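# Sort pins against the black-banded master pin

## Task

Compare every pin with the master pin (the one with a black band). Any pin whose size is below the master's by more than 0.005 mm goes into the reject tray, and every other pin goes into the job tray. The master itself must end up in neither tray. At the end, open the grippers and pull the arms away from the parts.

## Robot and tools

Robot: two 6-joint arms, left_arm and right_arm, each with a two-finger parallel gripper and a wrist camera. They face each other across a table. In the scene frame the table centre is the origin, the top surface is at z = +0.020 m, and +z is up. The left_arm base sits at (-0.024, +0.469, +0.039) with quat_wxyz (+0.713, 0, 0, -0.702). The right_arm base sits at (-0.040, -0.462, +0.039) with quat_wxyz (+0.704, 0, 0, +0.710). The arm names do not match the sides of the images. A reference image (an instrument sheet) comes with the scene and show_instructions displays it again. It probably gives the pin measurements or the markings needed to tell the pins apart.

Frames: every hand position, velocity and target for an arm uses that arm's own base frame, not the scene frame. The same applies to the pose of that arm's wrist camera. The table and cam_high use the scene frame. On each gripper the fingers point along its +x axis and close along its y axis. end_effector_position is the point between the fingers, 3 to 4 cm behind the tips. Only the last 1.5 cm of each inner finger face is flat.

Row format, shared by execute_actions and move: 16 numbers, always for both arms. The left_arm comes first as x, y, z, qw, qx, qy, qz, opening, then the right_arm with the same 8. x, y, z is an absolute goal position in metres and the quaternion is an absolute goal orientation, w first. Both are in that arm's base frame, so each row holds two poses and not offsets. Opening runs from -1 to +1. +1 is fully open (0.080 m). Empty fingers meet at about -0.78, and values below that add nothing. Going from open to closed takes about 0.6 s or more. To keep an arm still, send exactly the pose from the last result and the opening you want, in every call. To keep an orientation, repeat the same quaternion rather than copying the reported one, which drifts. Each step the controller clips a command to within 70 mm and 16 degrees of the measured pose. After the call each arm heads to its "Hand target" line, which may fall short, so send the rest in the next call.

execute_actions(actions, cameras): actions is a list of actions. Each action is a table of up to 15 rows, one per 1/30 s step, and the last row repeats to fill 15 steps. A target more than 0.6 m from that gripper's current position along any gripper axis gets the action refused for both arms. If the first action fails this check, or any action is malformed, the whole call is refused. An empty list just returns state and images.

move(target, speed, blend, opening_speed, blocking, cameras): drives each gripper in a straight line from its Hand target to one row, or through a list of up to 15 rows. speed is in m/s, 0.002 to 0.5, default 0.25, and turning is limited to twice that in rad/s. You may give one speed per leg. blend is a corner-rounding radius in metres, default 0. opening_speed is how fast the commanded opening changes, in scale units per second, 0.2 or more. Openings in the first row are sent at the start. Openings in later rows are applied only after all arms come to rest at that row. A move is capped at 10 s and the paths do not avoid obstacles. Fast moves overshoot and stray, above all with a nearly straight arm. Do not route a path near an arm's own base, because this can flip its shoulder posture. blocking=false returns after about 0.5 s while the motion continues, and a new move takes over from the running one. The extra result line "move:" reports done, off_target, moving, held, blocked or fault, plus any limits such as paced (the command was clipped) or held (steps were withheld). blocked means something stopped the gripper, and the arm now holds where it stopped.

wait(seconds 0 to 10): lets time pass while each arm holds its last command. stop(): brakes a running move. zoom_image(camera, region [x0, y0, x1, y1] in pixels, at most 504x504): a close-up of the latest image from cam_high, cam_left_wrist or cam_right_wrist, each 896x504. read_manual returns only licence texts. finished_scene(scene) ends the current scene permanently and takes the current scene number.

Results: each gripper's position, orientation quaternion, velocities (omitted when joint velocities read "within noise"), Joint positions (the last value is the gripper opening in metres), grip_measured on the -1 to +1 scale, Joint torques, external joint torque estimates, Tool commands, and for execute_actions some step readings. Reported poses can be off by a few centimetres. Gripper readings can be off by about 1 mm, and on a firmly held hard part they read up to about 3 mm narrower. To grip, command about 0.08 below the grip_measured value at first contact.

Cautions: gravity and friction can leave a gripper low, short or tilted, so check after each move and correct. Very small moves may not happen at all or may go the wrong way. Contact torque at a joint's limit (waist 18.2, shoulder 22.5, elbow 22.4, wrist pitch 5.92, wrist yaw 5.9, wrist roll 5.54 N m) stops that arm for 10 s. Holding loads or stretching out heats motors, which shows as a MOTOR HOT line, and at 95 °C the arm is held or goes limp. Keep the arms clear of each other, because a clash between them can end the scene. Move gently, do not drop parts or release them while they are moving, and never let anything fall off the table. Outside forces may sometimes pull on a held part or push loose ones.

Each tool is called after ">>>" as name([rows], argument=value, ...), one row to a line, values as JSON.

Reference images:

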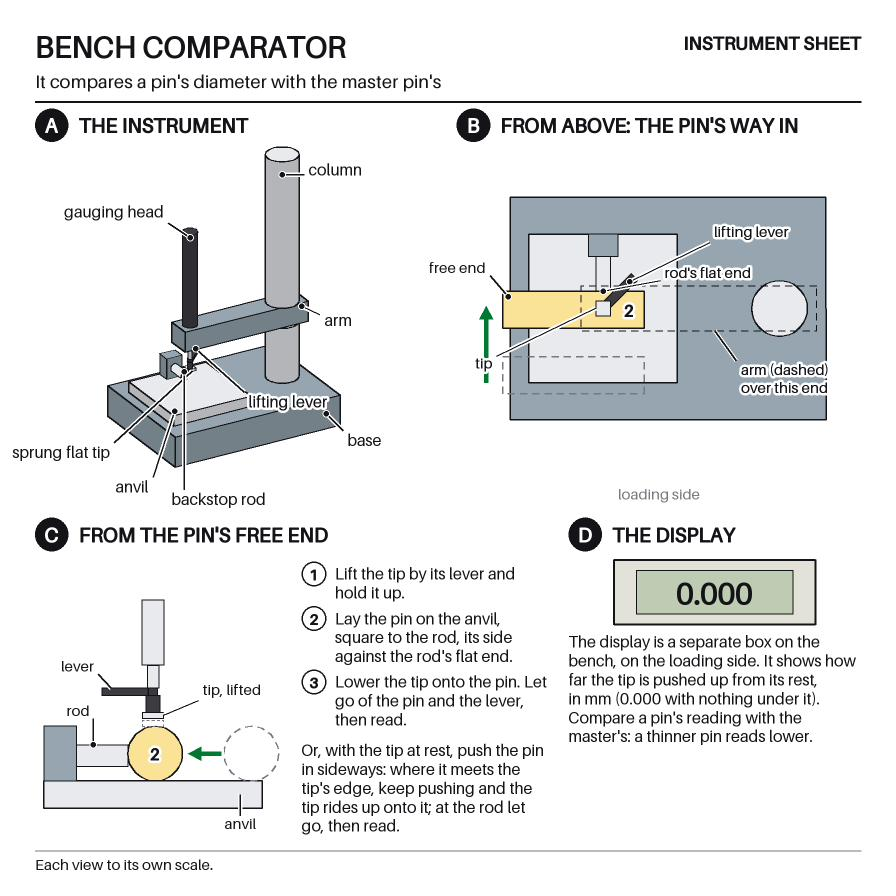

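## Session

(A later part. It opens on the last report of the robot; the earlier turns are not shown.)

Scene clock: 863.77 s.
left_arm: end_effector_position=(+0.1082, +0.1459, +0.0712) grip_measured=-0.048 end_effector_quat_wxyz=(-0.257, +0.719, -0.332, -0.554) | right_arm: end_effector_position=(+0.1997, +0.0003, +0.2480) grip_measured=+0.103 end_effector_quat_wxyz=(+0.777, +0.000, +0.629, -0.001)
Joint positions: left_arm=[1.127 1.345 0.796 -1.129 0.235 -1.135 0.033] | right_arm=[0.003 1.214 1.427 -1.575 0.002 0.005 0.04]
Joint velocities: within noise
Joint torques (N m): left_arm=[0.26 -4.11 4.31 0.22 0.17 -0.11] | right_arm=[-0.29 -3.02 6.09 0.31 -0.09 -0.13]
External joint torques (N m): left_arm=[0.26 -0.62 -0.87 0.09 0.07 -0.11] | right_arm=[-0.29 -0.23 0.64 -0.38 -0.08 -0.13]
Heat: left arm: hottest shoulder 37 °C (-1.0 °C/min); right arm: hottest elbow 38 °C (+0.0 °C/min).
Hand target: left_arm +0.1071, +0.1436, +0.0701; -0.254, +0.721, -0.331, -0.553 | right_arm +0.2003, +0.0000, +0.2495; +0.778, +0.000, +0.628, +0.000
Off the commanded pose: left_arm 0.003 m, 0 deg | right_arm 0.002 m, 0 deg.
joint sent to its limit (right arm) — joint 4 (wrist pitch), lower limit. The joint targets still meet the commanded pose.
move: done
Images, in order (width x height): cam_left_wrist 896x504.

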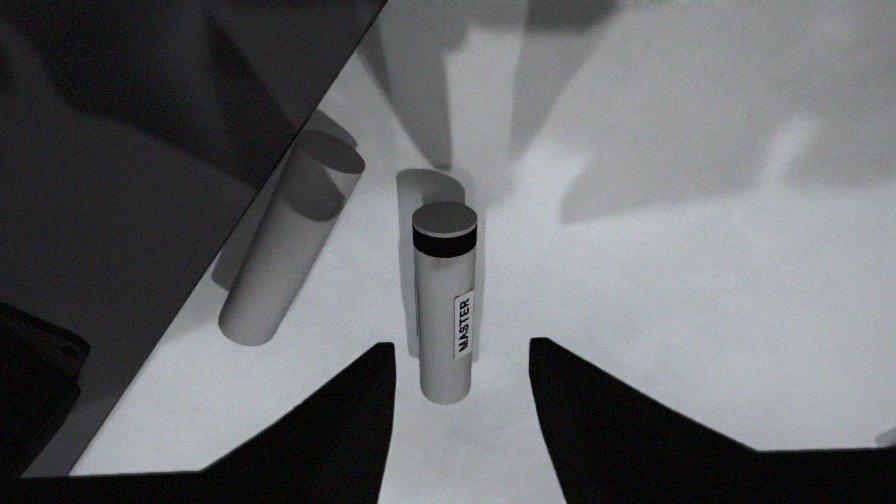

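>>> move([
  [0.1025, 0.1436, 0.045, 0.2427, -0.7276, 0.3163, 0.5583, -0.1, 0.2003, 0, 0.2495, 0.778, 0, 0.628, 0, 0.1],
], cameras=["cam_left_wrist"], speed=0.12)

Scene clock: 883.10 s.
left_arm: end_effector_position=(+0.1040, +0.1468, +0.0486) grip_measured=-0.098 end_effector_quat_wxyz=(-0.252, +0.726, -0.313, -0.559) | right_arm: end_effector_position=(+0.1997, +0.0003, +0.2480) grip_measured=+0.103 end_effector_quat_wxyz=(+0.777, +0.000, +0.629, -0.001)
Joint positions: left_arm=[1.152 1.355 0.709 -1.013 0.237 -1.151 0.031] | right_arm=[0.003 1.214 1.427 -1.575 0.002 0.005 0.04]
Joint velocities: within noise
Joint torques (N m): left_arm=[0.27 -2.32 4.24 0.25 0.19 -0.13] | right_arm=[-0.34 -3.01 6.08 0.31 -0.11 -0.15]
External joint torques (N m): left_arm=[0.27 1.1 -0.77 0.1 0.09 -0.13] | right_arm=[-0.34 -0.24 0.66 -0.37 -0.11 -0.15]
Heat: left arm: hottest shoulder 36 °C (-2.0 °C/min); right arm: hottest elbow 38 °C (+0.0 °C/min).
Hand target: left_arm +0.1025, +0.1436, +0.0451; -0.243, +0.728, -0.316, -0.558 | right_arm +0.2003, +0.0000, +0.2495; +0.778, +0.000, +0.628, +0.000
Off the commanded pose: left_arm 0.005 m, 1 deg | right_arm 0.002 m, 0 deg.
joint sent to its limit (right arm) — joint 4 (wrist pitch), lower limit. The joint targets still meet the commanded pose.
move: done
Images, in order (width x height): cam_left_wrist 896x504.

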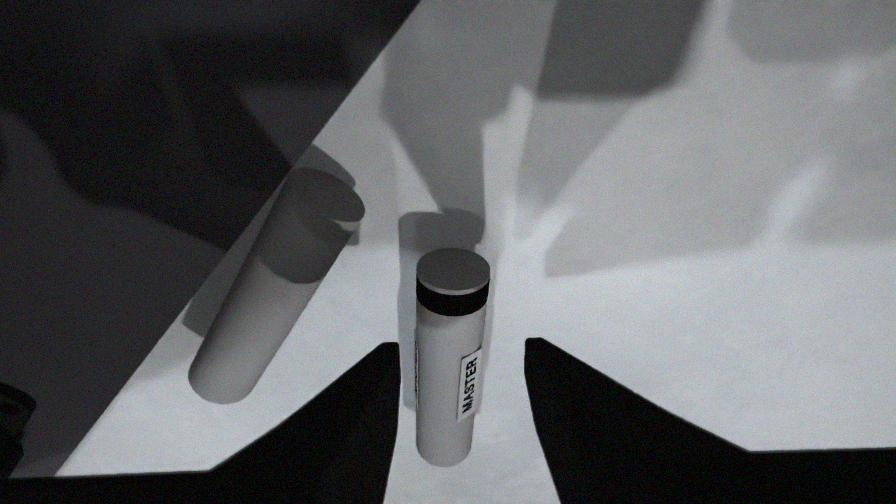

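>>> move([
  [0.1010, 0.1424, 0.020, 0.2427, -0.7276, 0.3163, 0.5583, -0.1, 0.2003, 0, 0.2495, 0.778, 0, 0.628, 0, 0.1],
], cameras=["cam_left_wrist"], speed=0.06)

Scene clock: 893.57 s.
left_arm: end_effector_position=(+0.1027, +0.1459, +0.0233) grip_measured=-0.098 end_effector_quat_wxyz=(-0.249, +0.726, -0.312, -0.559) | right_arm: end_effector_position=(+0.1997, +0.0003, +0.2480) grip_measured=+0.103 end_effector_quat_wxyz=(+0.777, +0.000, +0.629, -0.001)
Joint positions: left_arm=[1.157 1.405 0.635 -0.891 0.237 -1.151 0.031] | right_arm=[0.003 1.214 1.427 -1.575 0.002 0.005 0.04]
Joint velocities: within noise
Joint torques (N m): left_arm=[0.27 -2.43 3.85 0.23 0.17 0.05] | right_arm=[-0.33 -2.97 6.08 0.32 -0.1 -0.16]
External joint torques (N m): left_arm=[0.27 1.06 -0.87 0.08 0.07 0.05] | right_arm=[-0.34 -0.18 0.63 -0.37 -0.1 -0.16]
Heat: left arm: hottest shoulder 35 °C (-3.0 °C/min); right arm: hottest elbow 38 °C (+0.0 °C/min).
Hand target: left_arm +0.1010, +0.1423, +0.0201; -0.243, +0.728, -0.316, -0.558 | right_arm +0.2003, +0.0000, +0.2495; +0.778, +0.000, +0.628, +0.000
Off the commanded pose: left_arm 0.005 m, 1 deg | right_arm 0.002 m, 0 deg.
joint sent to its limit (right arm) — joint 4 (wrist pitch), lower limit. The joint targets still meet the commanded pose.
move: done
Images, in order (width x height): cam_left_wrist 896x504.

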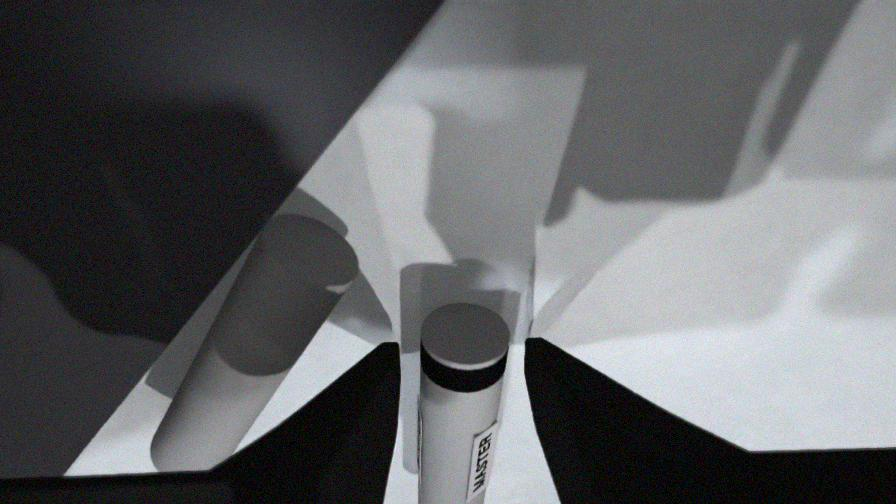

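>>> move([
  [0.1010, 0.1424, 0.020, 0.2427, -0.7276, 0.3163, 0.5583, -0.48, 0.2003, 0, 0.2495, 0.778, 0, 0.628, 0, 0.1],
  [0.11, 0.145, 0.10, 0.2427, -0.7276, 0.3163, 0.5583, -0.48, 0.2003, 0, 0.2495, 0.778, 0, 0.628, 0, 0.1],
  [0.19, 0.03, 0.10, 0.3587, -0.6411, 0.4675, 0.4919, -0.48, 0.2003, 0, 0.2495, 0.778, 0, 0.628, 0, 0.1],
  [0.1847, -0.0253, 0.04, 0.3587, -0.6411, 0.4675, 0.4919, -0.48, 0.2003, 0, 0.2495, 0.778, 0, 0.628, 0, 0.1],
  [0.1847, -0.0253, 0.0170, 0.3587, -0.6411, 0.4675, 0.4919, -0.48, 0.2003, 0, 0.2495, 0.778, 0, 0.628, 0, 0.1],
], cameras=["cam_left_wrist"], speed=[0.06,0.15,0.2,0.15,0.05], blend=[0,0.02,0.03,0.01,0], opening_speed=1.5)

>>> move([
  [0.1847, -0.0253, 0.0185, 0.3587, -0.6411, 0.4675, 0.4919, -0.48, 0.2003, 0, 0.2495, 0.778, 0, 0.628, 0, 0.1],
  [0.1847, -0.0253, 0.0185, 0.3587, -0.6411, 0.4675, 0.4919, -0.15, 0.2003, 0, 0.2495, 0.778, 0, 0.628, 0, 0.1],
], cameras=["cam_left_wrist"], speed=[0.06,0.15], opening_speed=0.2)

Scene clock: 918.70 s.
left_arm: end_effector_position=(+0.1909, -0.0243, +0.0239) grip_measured=-0.407 end_effector_quat_wxyz=(-0.365, +0.647, -0.462, -0.484) | right_arm: end_effector_position=(+0.1997, +0.0003, +0.2480) grip_measured=+0.103 end_effector_quat_wxyz=(+0.777, +0.000, +0.629, -0.001)
Joint positions: left_arm=[0.072 1.295 0.554 -0.739 0.255 -1.818 0.017] | right_arm=[0.003 1.214 1.427 -1.575 0.002 0.005 0.04]
Joint velocities: within noise
Joint torques (N m): left_arm=[-0.39 -1.35 3.3 0.81 0.04 -0.14] | right_arm=[-0.32 -3.05 6.06 0.3 -0.1 -0.15]
External joint torques (N m): left_arm=[-0.39 1.67 -1.75 0.39 -0.07 -0.14] | right_arm=[-0.31 -0.25 0.62 -0.37 -0.11 -0.16]
Heat: left arm: hottest wrist pitch 34 °C (+0.0 °C/min); right arm: hottest elbow 38 °C (+0.0 °C/min).
Hand target: left_arm +0.1845, -0.0253, +0.0173; -0.359, +0.641, -0.467, -0.492 | right_arm +0.2003, +0.0000, +0.2495; +0.778, +0.000, +0.628, +0.000
Off the commanded pose: left_arm 0.009 m, 2 deg | right_arm 0.002 m, 0 deg.
joint sent to its limit (right arm) — joint 4 (wrist pitch), lower limit. The joint targets still meet the commanded pose.
move: off_target (left_arm)
Images, in order (width x height): cam_left_wrist 896x504.

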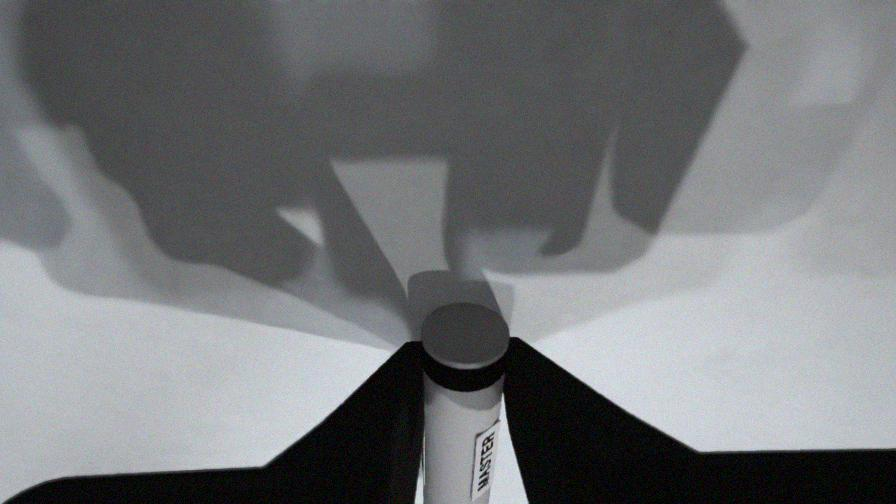

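Scene clock: 921.30 s.
left_arm: end_effector_position=(+0.1893, -0.0246, +0.0223) grip_measured=-0.153 end_effector_quat_wxyz=(-0.364, +0.646, -0.464, -0.486) | right_arm: end_effector_position=(+0.1997, +0.0003, +0.2480) grip_measured=+0.103 end_effector_quat_wxyz=(+0.777, +0.000, +0.629, -0.001)
Joint positions: left_arm=[0.071 1.299 0.55 -0.739 0.254 -1.819 0.028] | right_arm=[0.003 1.214 1.427 -1.575 0.002 0.005 0.04]
Joint velocities: within noise
Joint torques (N m): left_arm=[-0.23 -2.03 4.22 0.31 0.06 -0.11] | right_arm=[-0.34 -3.01 6.08 0.31 -0.09 -0.15]
External joint torques (N m): left_arm=[-0.22 0.98 -0.78 -0.08 -0.05 -0.11] | right_arm=[-0.34 -0.26 0.61 -0.39 -0.08 -0.15]
Heat: left arm: hottest wrist pitch 34 °C (+0.0 °C/min); right arm: hottest elbow 38 °C (+0.0 °C/min).
Hand target: left_arm +0.1847, -0.0253, +0.0186; -0.359, +0.641, -0.468, -0.492 | right_arm +0.2003, +0.0000, +0.2495; +0.778, +0.000, +0.628, +0.000
Off the commanded pose: left_arm 0.006 m, 1 deg | right_arm 0.002 m, 0 deg.
joint sent to its limit (right arm) — joint 4 (wrist pitch), lower limit. The joint targets still meet the commanded pose.
move: done
Images, in order (width x height): cam_left_wrist 896x504.

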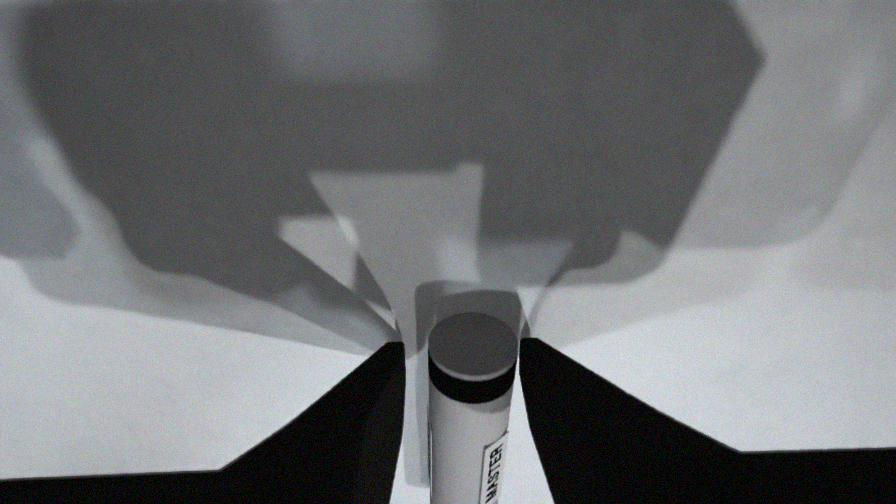

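>>> move([
  [0.1847, -0.0253, 0.09, 0.3587, -0.6411, 0.4675, 0.4919, -0.15, 0.2003, 0, 0.2495, 0.778, 0, 0.628, 0, 0.1],
  [0.16, 0.06, 0.11, 0.4545, -0.5417, 0.4545, 0.5417, -1, 0.2003, 0, 0.2495, 0.778, 0, 0.628, 0, 0.1],
  [0.0737, 0.1044, 0.08, 0.4545, -0.5417, 0.4545, 0.5417, -1, 0.2003, 0, 0.2495, 0.778, 0, 0.628, 0, 0.1],
], cameras=["cam_high","cam_left_wrist"], speed=[0.08,0.2,0.15], blend=[0.02,0.02,0], opening_speed=1.5)

Scene clock: 938.70 s.
left_arm: end_effector_position=(+0.1309, +0.0757, +0.1005) grip_measured=-0.786 end_effector_quat_wxyz=(-0.456, +0.541, -0.453, -0.543) | right_arm: end_effector_position=(+0.1997, +0.0003, +0.2480) grip_measured=+0.103 end_effector_quat_wxyz=(+0.777, +0.000, +0.629, -0.001)
Joint positions: left_arm=[0.521 1.095 0.778 -1.25 -0.003 -1.226 0] | right_arm=[0.003 1.214 1.427 -1.575 0.002 0.005 0.04]
Joint velocities: within noise
Joint torques (N m): left_arm=[-0.31 -1.42 6.84 0.2 0 -0.13] | right_arm=[-0.29 -2.99 6.07 0.32 -0.09 -0.14]
External joint torques (N m): left_arm=[-0.3 0.7 1.29 -0.1 0.05 -0.13] | right_arm=[-0.28 -0.2 0.62 -0.37 -0.09 -0.14]
Heat: left arm: hottest wrist pitch 34 °C (+0.0 °C/min); right arm: hottest elbow 38 °C (+0.0 °C/min).
Hand target: left_arm +0.1322, +0.0753, +0.1012; -0.455, +0.542, -0.453, -0.542 | right_arm +0.2003, +0.0000, +0.2495; +0.778, +0.000, +0.628, +0.000
Off the commanded pose: left_arm 0.067 m, 0 deg | right_arm 0.002 m, 0 deg.
joint sent to its limit (right arm) — joint 4 (wrist pitch), lower limit.
move: held (left_arm; a check stopped the path); path passed 2 of 3 targets; blend cut to 0 m at target 2; limits=held
pose unreachable (left arm): on one or more control steps of this call, first in action 0 (counted from 0), this arm could not follow its commanded pose, so it was not sent that pose on those steps. It may still have moved: this result reports where it is.
cause: moving toward the commanded pose would bring two parts of the arm too close to each other (joints 3 (elbow) to 6 (wrist roll) lie between them).
Images, in order (width x height): cam_high 896x504, cam_left_wrist 896x504.

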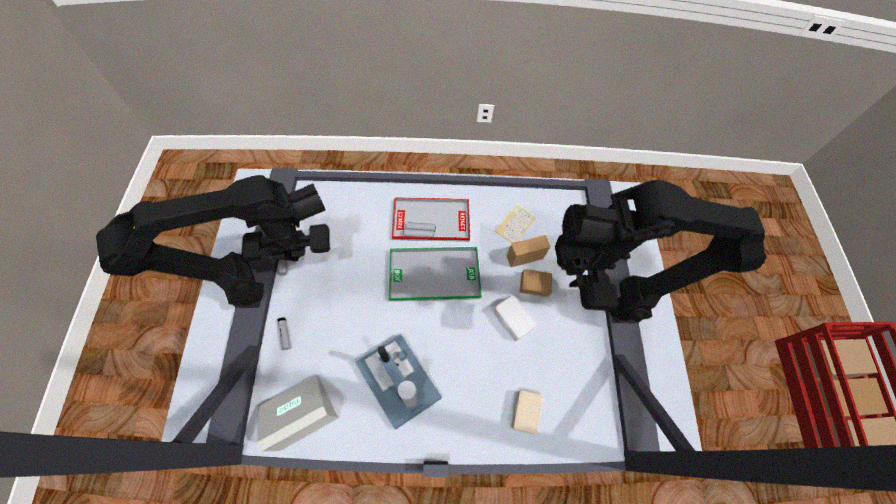

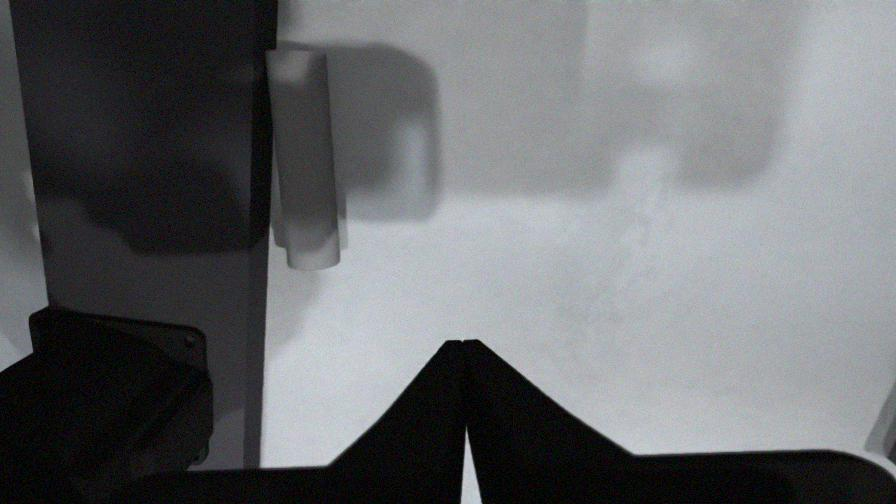

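>>> move([
  [0.12, 0.14, 0.10, 0.3913, -0.6077, 0.51, 0.4663, -1, 0.2003, 0, 0.2495, 0.778, 0, 0.628, 0, 0.1],
  [0.069, 0.141, 0.065, 0.3913, -0.6077, 0.51, 0.4663, -1, 0.2003, 0, 0.2495, 0.778, 0, 0.628, 0, 0.1],
], cameras=["cam_high","cam_left_wrist"], speed=0.12, blend=[0.02,0])

Scene clock: 965.80 s.
left_arm: end_effector_position=(+0.0709, +0.1432, +0.0661) grip_measured=-0.786 end_effector_quat_wxyz=(-0.392, +0.608, -0.509, -0.465) | right_arm: end_effector_position=(+0.1997, +0.0003, +0.2480) grip_measured=+0.103 end_effector_quat_wxyz=(+0.777, +0.000, +0.629, -0.001)
Joint positions: left_arm=[1.233 1.382 0.796 -1.214 0.13 -0.497 0] | right_arm=[0.003 1.214 1.427 -1.575 0.002 0.005 0.04]
Joint velocities: within noise
Joint torques (N m): left_arm=[0.22 -4.17 4.08 0.04 -0.11 0.06] | right_arm=[-0.32 -2.99 6.06 0.31 -0.09 -0.15]
External joint torques (N m): left_arm=[0.21 -0.63 -0.84 0.09 -0.16 0.06] | right_arm=[-0.33 -0.24 0.63 -0.38 -0.08 -0.15]
Heat: left arm: hottest wrist pitch 34 °C (+0.0 °C/min); right arm: hottest elbow 38 °C (+0.0 °C/min).
Hand target: left_arm +0.0690, +0.1410, +0.0650; -0.391, +0.608, -0.510, -0.466 | right_arm +0.2003, +0.0000, +0.2495; +0.778, +0.000, +0.628, +0.000
Off the commanded pose: left_arm 0.003 m, 0 deg | right_arm 0.002 m, 0 deg.
joint sent to its limit (right arm) — joint 4 (wrist pitch), lower limit. The joint targets still meet the commanded pose.
move: done
Images, in order (width x height): cam_high 896x504, cam_left_wrist 896x504.

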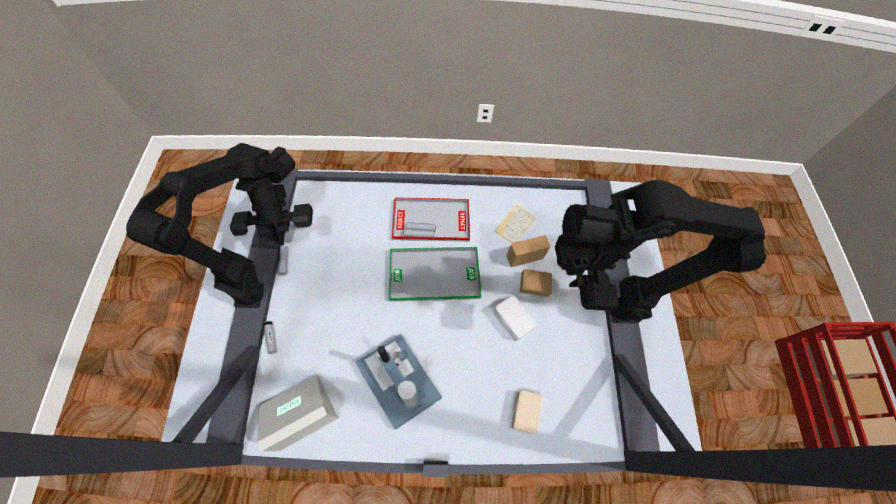

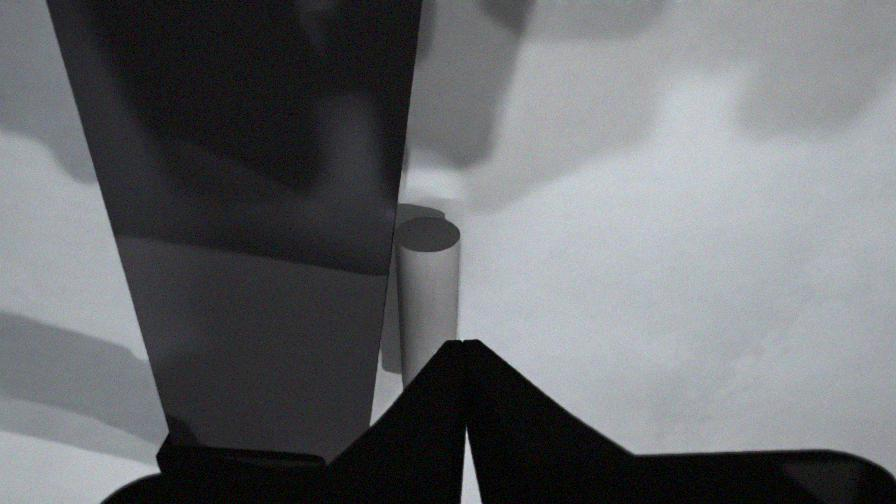

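>>> move([
  [0.0618, 0.1396, 0.050, 0.3913, -0.6077, 0.51, 0.4663, -1, 0.2003, 0, 0.2495, 0.778, 0, 0.628, 0, 0.1],
  [0.0618, 0.1396, 0.0395, 0.3913, -0.6077, 0.51, 0.4663, -1, 0.2003, 0, 0.2495, 0.778, 0, 0.628, 0, 0.1],
], cameras=["cam_left_wrist"], speed=[0.08,0.03])

Scene clock: 985.60 s.
left_arm: end_effector_position=(+0.0638, +0.1428, +0.0428) grip_measured=-0.786 end_effector_quat_wxyz=(-0.398, +0.607, -0.505, -0.468) | right_arm: end_effector_position=(+0.1997, +0.0003, +0.2480) grip_measured=+0.103 end_effector_quat_wxyz=(+0.777, +0.000, +0.629, -0.001)
Joint positions: left_arm=[1.268 1.398 0.712 -1.102 0.122 -0.463 0] | right_arm=[0.003 1.214 1.427 -1.575 0.002 0.005 0.04]
Joint velocities: within noise
Joint torques (N m): left_arm=[0.26 -2.32 3.87 0.04 -0.12 0.07] | right_arm=[-0.32 -2.98 6.1 0.31 -0.1 -0.15]
External joint torques (N m): left_arm=[0.26 1.11 -0.78 0.1 -0.17 0.08] | right_arm=[-0.32 -0.19 0.65 -0.37 -0.1 -0.15]
Heat: left arm: hottest wrist pitch 33 °C (-1.0 °C/min); right arm: hottest elbow 39 °C (+1.0 °C/min).
Hand target: left_arm +0.0618, +0.1396, +0.0397; -0.391, +0.608, -0.510, -0.466 | right_arm +0.2003, +0.0000, +0.2495; +0.778, +0.000, +0.628, +0.000
Off the commanded pose: left_arm 0.005 m, 1 deg | right_arm 0.002 m, 0 deg.
joint sent to its limit (right arm) — joint 4 (wrist pitch), lower limit. The joint targets still meet the commanded pose.
move: done
Images, in order (width x height): cam_left_wrist 896x504.

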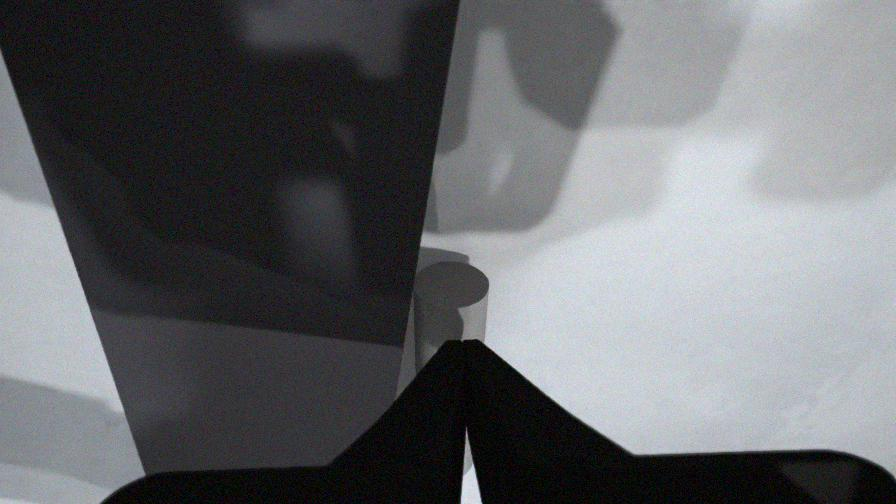

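>>> move([
  [0.0618, 0.1396, 0.0360, 0.3913, -0.6077, 0.51, 0.4663, -1, 0.2003, 0, 0.2495, 0.778, 0, 0.628, 0, 0.1],
], cameras=["cam_left_wrist"], speed=0.03)

Scene clock: 996.43 s.
left_arm: end_effector_position=(+0.0638, +0.1427, +0.0392) grip_measured=-0.786 end_effector_quat_wxyz=(-0.398, +0.607, -0.505, -0.468) | right_arm: end_effector_position=(+0.1997, +0.0003, +0.2480) grip_measured=+0.103 end_effector_quat_wxyz=(+0.777, +0.000, +0.629, -0.001)
Joint positions: left_arm=[1.268 1.405 0.702 -1.085 0.122 -0.463 0] | right_arm=[0.003 1.214 1.427 -1.575 0.002 0.005 0.04]
Joint velocities: within noise
Joint torques (N m): left_arm=[0.29 -2.36 3.82 0.04 -0.12 0.06] | right_arm=[-0.33 -3.01 6.06 0.33 -0.08 -0.14]
External joint torques (N m): left_arm=[0.3 1.13 -0.89 0.08 -0.18 0.06] | right_arm=[-0.32 -0.21 0.62 -0.35 -0.08 -0.14]
Heat: left arm: hottest wrist pitch 33 °C (-1.0 °C/min); right arm: hottest elbow 39 °C (+1.0 °C/min).
Hand target: left_arm +0.0618, +0.1395, +0.0361; -0.391, +0.608, -0.510, -0.466 | right_arm +0.2003, +0.0000, +0.2495; +0.778, +0.000, +0.628, +0.000
Off the commanded pose: left_arm 0.005 m, 1 deg | right_arm 0.002 m, 0 deg.
joint sent to its limit (right arm) — joint 4 (wrist pitch), lower limit. The joint targets still meet the commanded pose.
move: done
Images, in order (width x height): cam_left_wrist 896x504.

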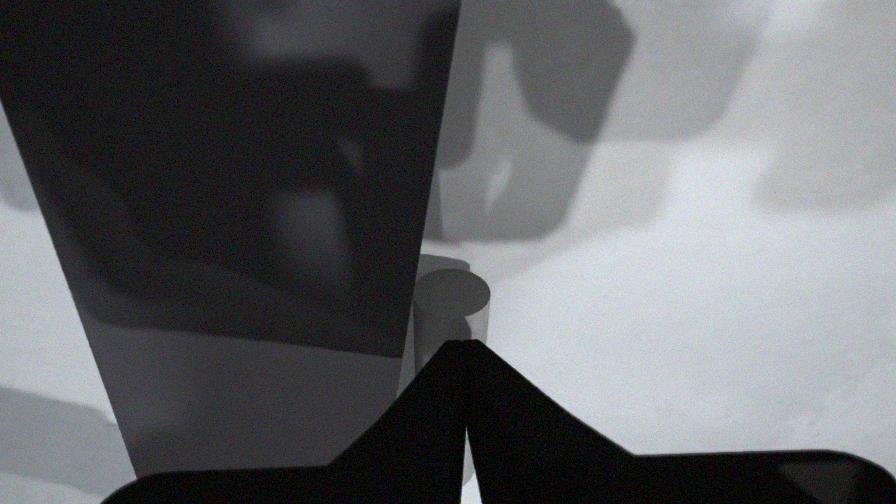

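>>> move([
  [0.0618, 0.1396, 0.0325, 0.3913, -0.6077, 0.51, 0.4663, -1, 0.2003, 0, 0.2495, 0.778, 0, 0.628, 0, 0.1],
], cameras=["cam_left_wrist"], speed=0.03)

Scene clock: 1004.13 s.
left_arm: end_effector_position=(+0.0641, +0.1434, +0.0377) grip_measured=-0.786 end_effector_quat_wxyz=(-0.399, +0.606, -0.504, -0.468) | right_arm: end_effector_position=(+0.1997, +0.0003, +0.2480) grip_measured=+0.103 end_effector_quat_wxyz=(+0.777, +0.000, +0.629, -0.001)
Joint positions: left_arm=[1.268 1.408 0.698 -1.075 0.122 -0.463 0] | right_arm=[0.003 1.214 1.427 -1.575 0.002 0.005 0.04]
Joint velocities: within noise
Joint torques (N m): left_arm=[0.21 -1.9 3.16 0.51 -0.13 0.07] | right_arm=[-0.3 -3.01 6.05 0.31 -0.09 -0.15]
External joint torques (N m): left_arm=[0.22 1.57 -1.51 0.54 -0.19 0.07] | right_arm=[-0.32 -0.24 0.62 -0.37 -0.09 -0.15]
Heat: left arm: hottest wrist pitch 33 °C (-1.0 °C/min); right arm: hottest elbow 39 °C (+1.0 °C/min).
Hand target: left_arm +0.0618, +0.1395, +0.0327; -0.391, +0.608, -0.510, -0.466 | right_arm +0.2003, +0.0000, +0.2495; +0.778, +0.000, +0.628, +0.000
Off the commanded pose: left_arm 0.007 m, 1 deg | right_arm 0.002 m, 0 deg.
joint sent to its limit (right arm) — joint 4 (wrist pitch), lower limit. The joint targets still meet the commanded pose.
move: done
Images, in order (width x height): cam_left_wrist 896x504.

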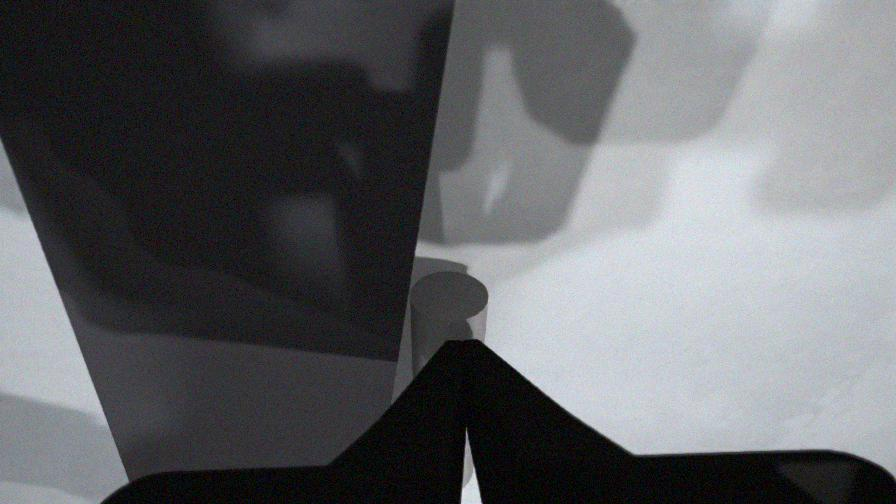

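>>> move([
  [0.096, 0.1455, 0.0325, 0.3913, -0.6077, 0.51, 0.4663, -1, 0.2003, 0, 0.2495, 0.778, 0, 0.628, 0, 0.1],
], cameras=["cam_high","cam_left_wrist"], speed=0.04)

Scene clock: 1010.93 s.
left_arm: end_effector_position=(+0.0933, +0.1425, +0.0315) grip_measured=-0.786 end_effector_quat_wxyz=(-0.389, +0.607, -0.512, -0.467) | right_arm: end_effector_position=(+0.1997, +0.0003, +0.2480) grip_measured=+0.103 end_effector_quat_wxyz=(+0.777, +0.000, +0.629, -0.001)
Joint positions: left_arm=[1.122 1.481 0.728 -1.039 0.149 -0.607 0] | right_arm=[0.003 1.214 1.427 -1.575 0.002 0.005 0.04]
Joint velocities: within noise
Joint torques (N m): left_arm=[-0.24 -2.71 6.57 0.03 0.14 -0.12] | right_arm=[-0.32 -3.03 6 0.32 -0.08 -0.13]
External joint torques (N m): left_arm=[-0.23 1.21 2.01 0.09 0.08 -0.12] | right_arm=[-0.33 -0.26 0.57 -0.36 -0.08 -0.13]
Heat: left arm: hottest wrist pitch 34 °C (+0.0 °C/min); right arm: hottest elbow 39 °C (+1.0 °C/min).
Hand target: left_arm +0.0960, +0.1455, +0.0325; -0.391, +0.608, -0.510, -0.466 | right_arm +0.2003, +0.0000, +0.2495; +0.778, +0.000, +0.628, +0.000
Off the commanded pose: left_arm 0.004 m, 0 deg | right_arm 0.002 m, 0 deg.
joint sent to its limit (right arm) — joint 4 (wrist pitch), lower limit. The joint targets still meet the commanded pose.
move: done
Images, in order (width x height): cam_high 896x504, cam_left_wrist 896x504.

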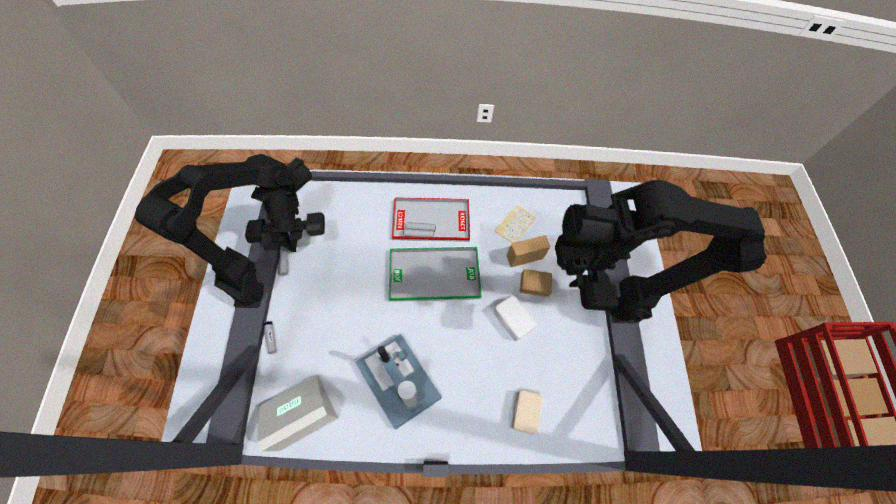

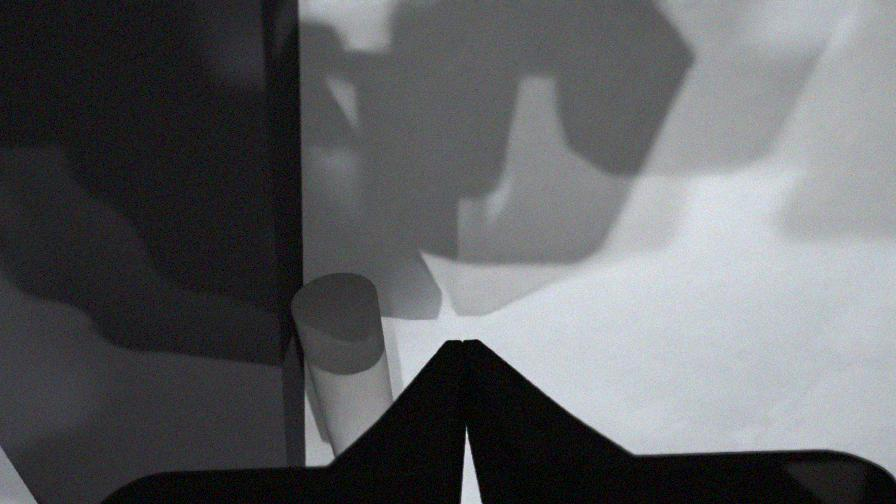

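>>> move([
  [0.13, 0.145, 0.08, 0.3913, -0.6077, 0.51, 0.4663, -1, 0.2003, 0, 0.2495, 0.778, 0, 0.628, 0, 0.1],
  [0.12, 0.14, 0.14, 0.3913, -0.6077, 0.51, 0.4663, -1, 0.2003, 0, 0.2495, 0.778, 0, 0.628, 0, 0.1],
], cameras=["cam_high","cam_left_wrist"], speed=0.15, blend=[0.02,0])

Scene clock: 1087.53 s.
left_arm: end_effector_position=(+0.1193, +0.1376, +0.1360) grip_measured=-0.786 end_effector_quat_wxyz=(-0.385, +0.608, -0.515, -0.465) | right_arm: end_effector_position=(+0.1997, +0.0003, +0.2480) grip_measured=+0.103 end_effector_quat_wxyz=(+0.777, +0.000, +0.629, -0.001)
Joint positions: left_arm=[1.002 1.395 1.09 -1.478 0.176 -0.725 0] | right_arm=[0.003 1.214 1.427 -1.575 0.002 0.005 0.04]
Joint velocities: within noise
Joint torques (N m): left_arm=[0.3 -4.26 7.55 -0.26 0.01 0.06] | right_arm=[-0.33 -3.04 6.02 0.32 -0.09 -0.16]
External joint torques (N m): left_arm=[0.3 -0.34 2.3 -0.24 -0.07 0.06] | right_arm=[-0.34 -0.25 0.54 -0.39 -0.08 -0.16]
Heat: left arm: hottest elbow 34 °C (+2.0 °C/min); right arm: hottest elbow 39 °C (+0.0 °C/min).
Hand target: left_arm +0.1200, +0.1399, +0.1399; -0.391, +0.608, -0.510, -0.466 | right_arm +0.2003, +0.0000, +0.2495; +0.778, +0.000, +0.628, +0.000
Off the commanded pose: left_arm 0.005 m, 1 deg | right_arm 0.002 m, 0 deg.
joint sent to its limit (right arm) — joint 4 (wrist pitch), lower limit. The joint targets still meet the commanded pose.
move: done
Images, in order (width x height): cam_high 896x504, cam_left_wrist 896x504.

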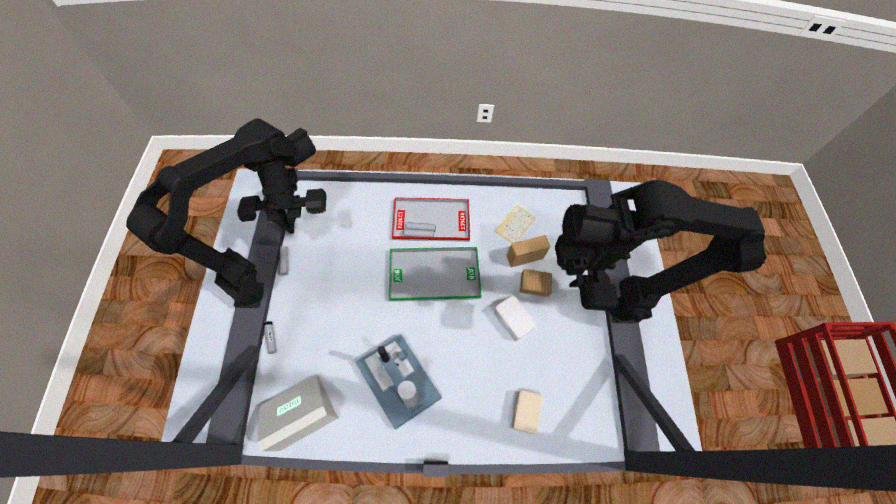

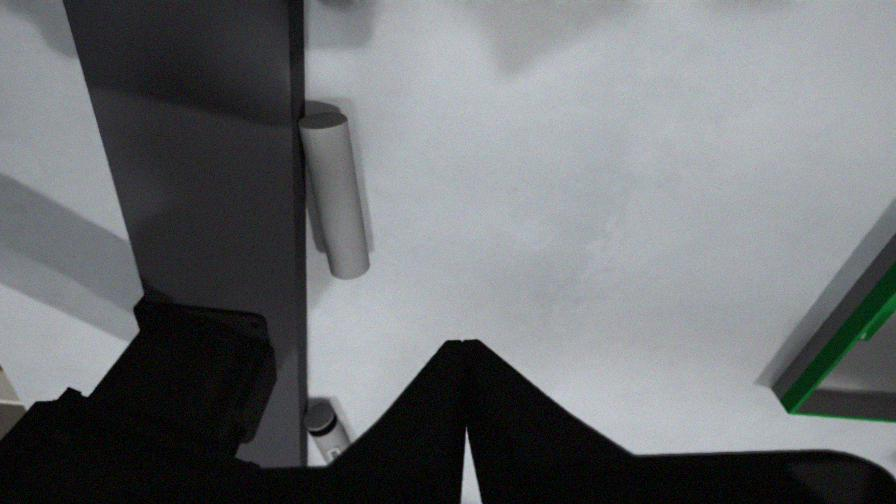

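>>> move([
  [0.10, 0.11, 0.09, 0.3595, -0.6267, 0.5643, 0.3993, -1, 0.2003, 0, 0.2495, 0.778, 0, 0.628, 0, 0.1],
  [0.0705, 0.0915, 0.060, 0.3595, -0.6267, 0.5643, 0.3993, -1, 0.2003, 0, 0.2495, 0.778, 0, 0.628, 0, 0.1],
], cameras=["cam_high","cam_left_wrist"], speed=0.1, blend=[0.01,0])

Scene clock: 1111.30 s.
left_arm: end_effector_position=(+0.0723, +0.0936, +0.0611) grip_measured=-0.786 end_effector_quat_wxyz=(-0.360, +0.627, -0.564, -0.399) | right_arm: end_effector_position=(+0.1997, +0.0003, +0.2480) grip_measured=+0.103 end_effector_quat_wxyz=(+0.777, +0.000, +0.629, -0.001)
Joint positions: left_arm=[1.176 1.359 0.705 -1.304 0.206 -0.459 0] | right_arm=[0.003 1.214 1.427 -1.575 0.002 0.005 0.04]
Joint velocities: within noise
Joint torques (N m): left_arm=[0.24 -3.56 3.71 -0.25 -0.07 0.06] | right_arm=[-0.32 -3.03 6.08 0.3 -0.09 -0.14]
External joint torques (N m): left_arm=[0.26 -0.6 -0.78 0.09 -0.16 0.06] | right_arm=[-0.29 -0.28 0.65 -0.39 -0.09 -0.14]
Heat: left arm: hottest shoulder 33 °C (+2.0 °C/min); right arm: hottest elbow 39 °C (+0.0 °C/min).
Hand target: left_arm +0.0705, +0.0915, +0.0600; -0.359, +0.627, -0.564, -0.399 | right_arm +0.2003, +0.0000, +0.2495; +0.778, +0.000, +0.628, +0.000
Off the commanded pose: left_arm 0.003 m, 0 deg | right_arm 0.002 m, 0 deg.
joint sent to its limit (right arm) — joint 4 (wrist pitch), lower limit. The joint targets still meet the commanded pose.
move: done
Images, in order (width x height): cam_high 896x504, cam_left_wrist 896x504.

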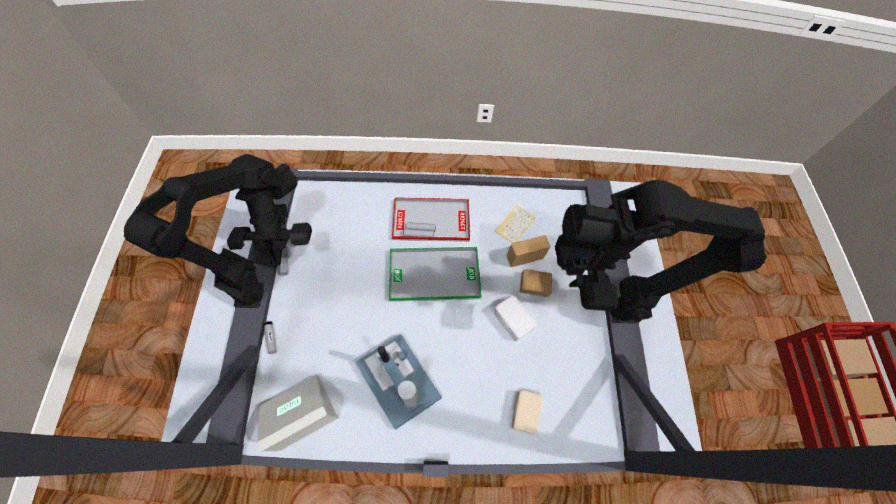

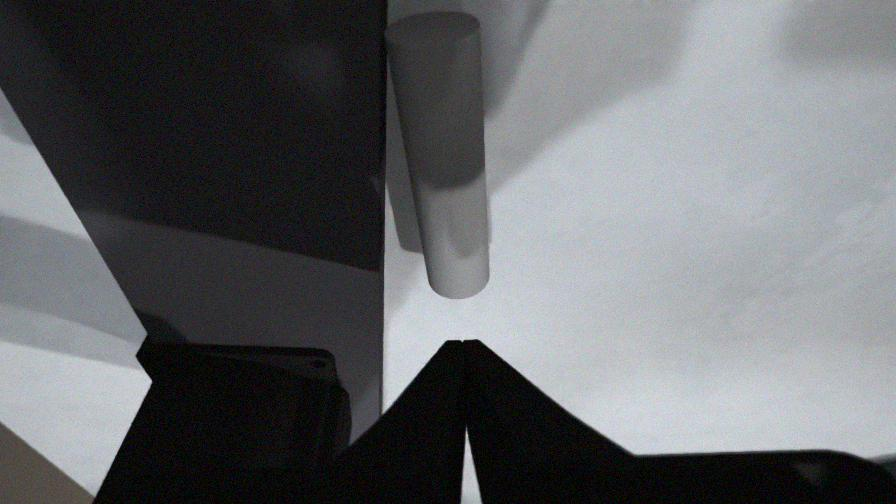

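>>> move([
  [0.0600, 0.0925, 0.060, 0.3595, -0.6267, 0.5643, 0.3993, -1, 0.2003, 0, 0.2495, 0.778, 0, 0.628, 0, 0.1],
  [0.0600, 0.0925, 0.042, 0.3595, -0.6267, 0.5643, 0.3993, -1, 0.2003, 0, 0.2495, 0.778, 0, 0.628, 0, 0.1],
], cameras=["cam_left_wrist"], speed=0.06)

Scene clock: 1127.87 s.
left_arm: end_effector_position=(+0.0619, +0.0956, +0.0444) grip_measured=-0.786 end_effector_quat_wxyz=(-0.366, +0.626, -0.560, -0.401) | right_arm: end_effector_position=(+0.1997, +0.0003, +0.2480) grip_measured=+0.103 end_effector_quat_wxyz=(+0.777, +0.000, +0.629, -0.001)
Joint positions: left_arm=[1.237 1.374 0.647 -1.228 0.182 -0.401 0] | right_arm=[0.003 1.214 1.427 -1.575 0.002 0.005 0.04]
Joint velocities: within noise
Joint torques (N m): left_arm=[0.29 -1.9 3.53 -0.27 -0.07 0.06] | right_arm=[-0.27 -3.02 6.1 0.31 -0.08 -0.14]
External joint torques (N m): left_arm=[0.29 1.01 -0.87 0.03 -0.16 0.06] | right_arm=[-0.26 -0.22 0.62 -0.38 -0.08 -0.14]
Heat: left arm: hottest wrist pitch 33 °C (+0.0 °C/min); right arm: hottest elbow 39 °C (+0.0 °C/min).
Hand target: left_arm +0.0600, +0.0925, +0.0421; -0.360, +0.627, -0.564, -0.399 | right_arm +0.2003, +0.0000, +0.2495; +0.778, +0.000, +0.628, +0.000
Off the commanded pose: left_arm 0.004 m, 1 deg | right_arm 0.002 m, 0 deg.
joint sent to its limit (right arm) — joint 4 (wrist pitch), lower limit. The joint targets still meet the commanded pose.
move: done
Images, in order (width x height): cam_left_wrist 896x504.

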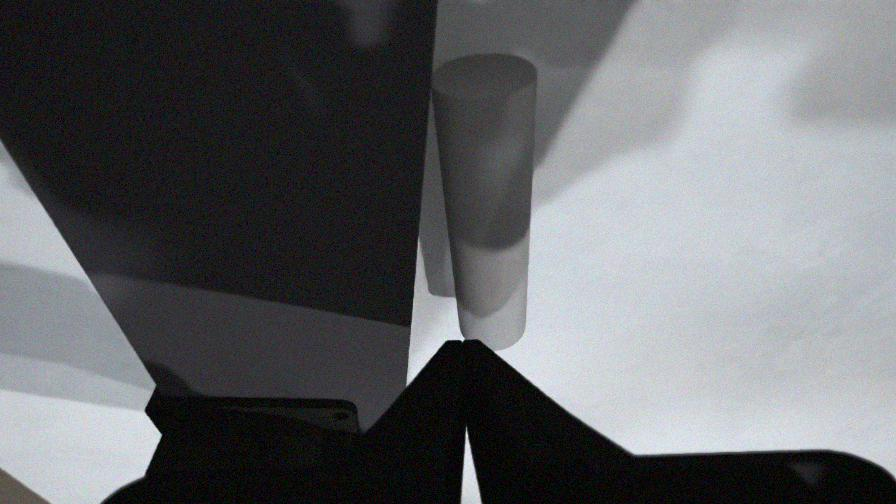

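>>> move([
  [0.0570, 0.0925, 0.042, 0.3595, -0.6267, 0.5643, 0.3993, -1, 0.2003, 0, 0.2495, 0.778, 0, 0.628, 0, 0.1],
  [0.0570, 0.0915, 0.029, 0.3595, -0.6267, 0.5643, 0.3993, -1, 0.2003, 0, 0.2495, 0.778, 0, 0.628, 0, 0.1],
], cameras=["cam_left_wrist"], speed=0.03)

Scene clock: 1141.77 s.
left_arm: end_effector_position=(+0.0588, +0.0947, +0.0313) grip_measured=-0.786 end_effector_quat_wxyz=(-0.366, +0.626, -0.560, -0.401) | right_arm: end_effector_position=(+0.1997, +0.0003, +0.2480) grip_measured=+0.103 end_effector_quat_wxyz=(+0.777, +0.000, +0.629, -0.001)
Joint positions: left_arm=[1.254 1.4 0.607 -1.165 0.176 -0.386 0] | right_arm=[0.003 1.214 1.427 -1.575 0.002 0.005 0.04]
Joint velocities: within noise
Joint torques (N m): left_arm=[0.21 -1.94 3.38 -0.24 -0.07 0.03] | right_arm=[-0.34 -3.02 6.09 0.3 -0.1 -0.15]
External joint torques (N m): left_arm=[0.22 0.99 -0.82 0.07 -0.16 0.03] | right_arm=[-0.33 -0.24 0.63 -0.38 -0.1 -0.15]
Heat: left arm: hottest wrist pitch 33 °C (+0.0 °C/min); right arm: hottest elbow 39 °C (+0.0 °C/min).
Hand target: left_arm +0.0570, +0.0915, +0.0291; -0.360, +0.627, -0.564, -0.399 | right_arm +0.2003, +0.0000, +0.2495; +0.778, +0.000, +0.628, +0.000
Off the commanded pose: left_arm 0.004 m, 1 deg | right_arm 0.002 m, 0 deg.
joint sent to its limit (right arm) — joint 4 (wrist pitch), lower limit. The joint targets still meet the commanded pose.
move: done
Images, in order (width x height): cam_left_wrist 896x504.

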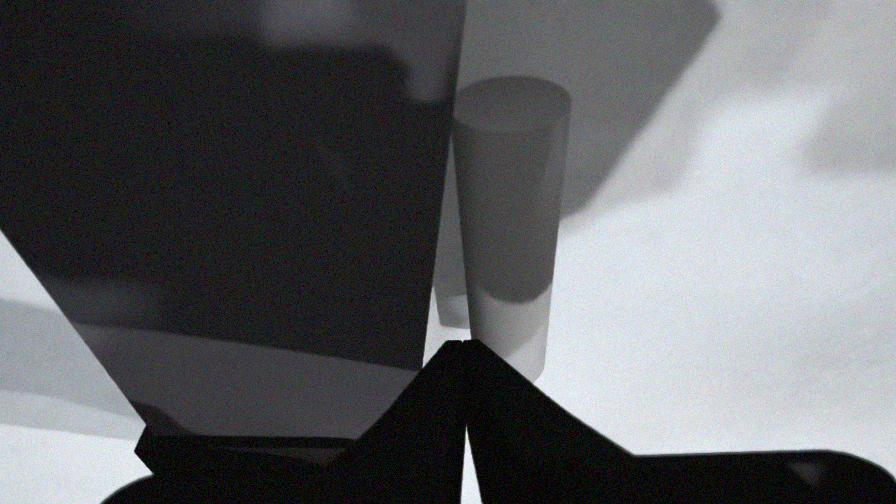

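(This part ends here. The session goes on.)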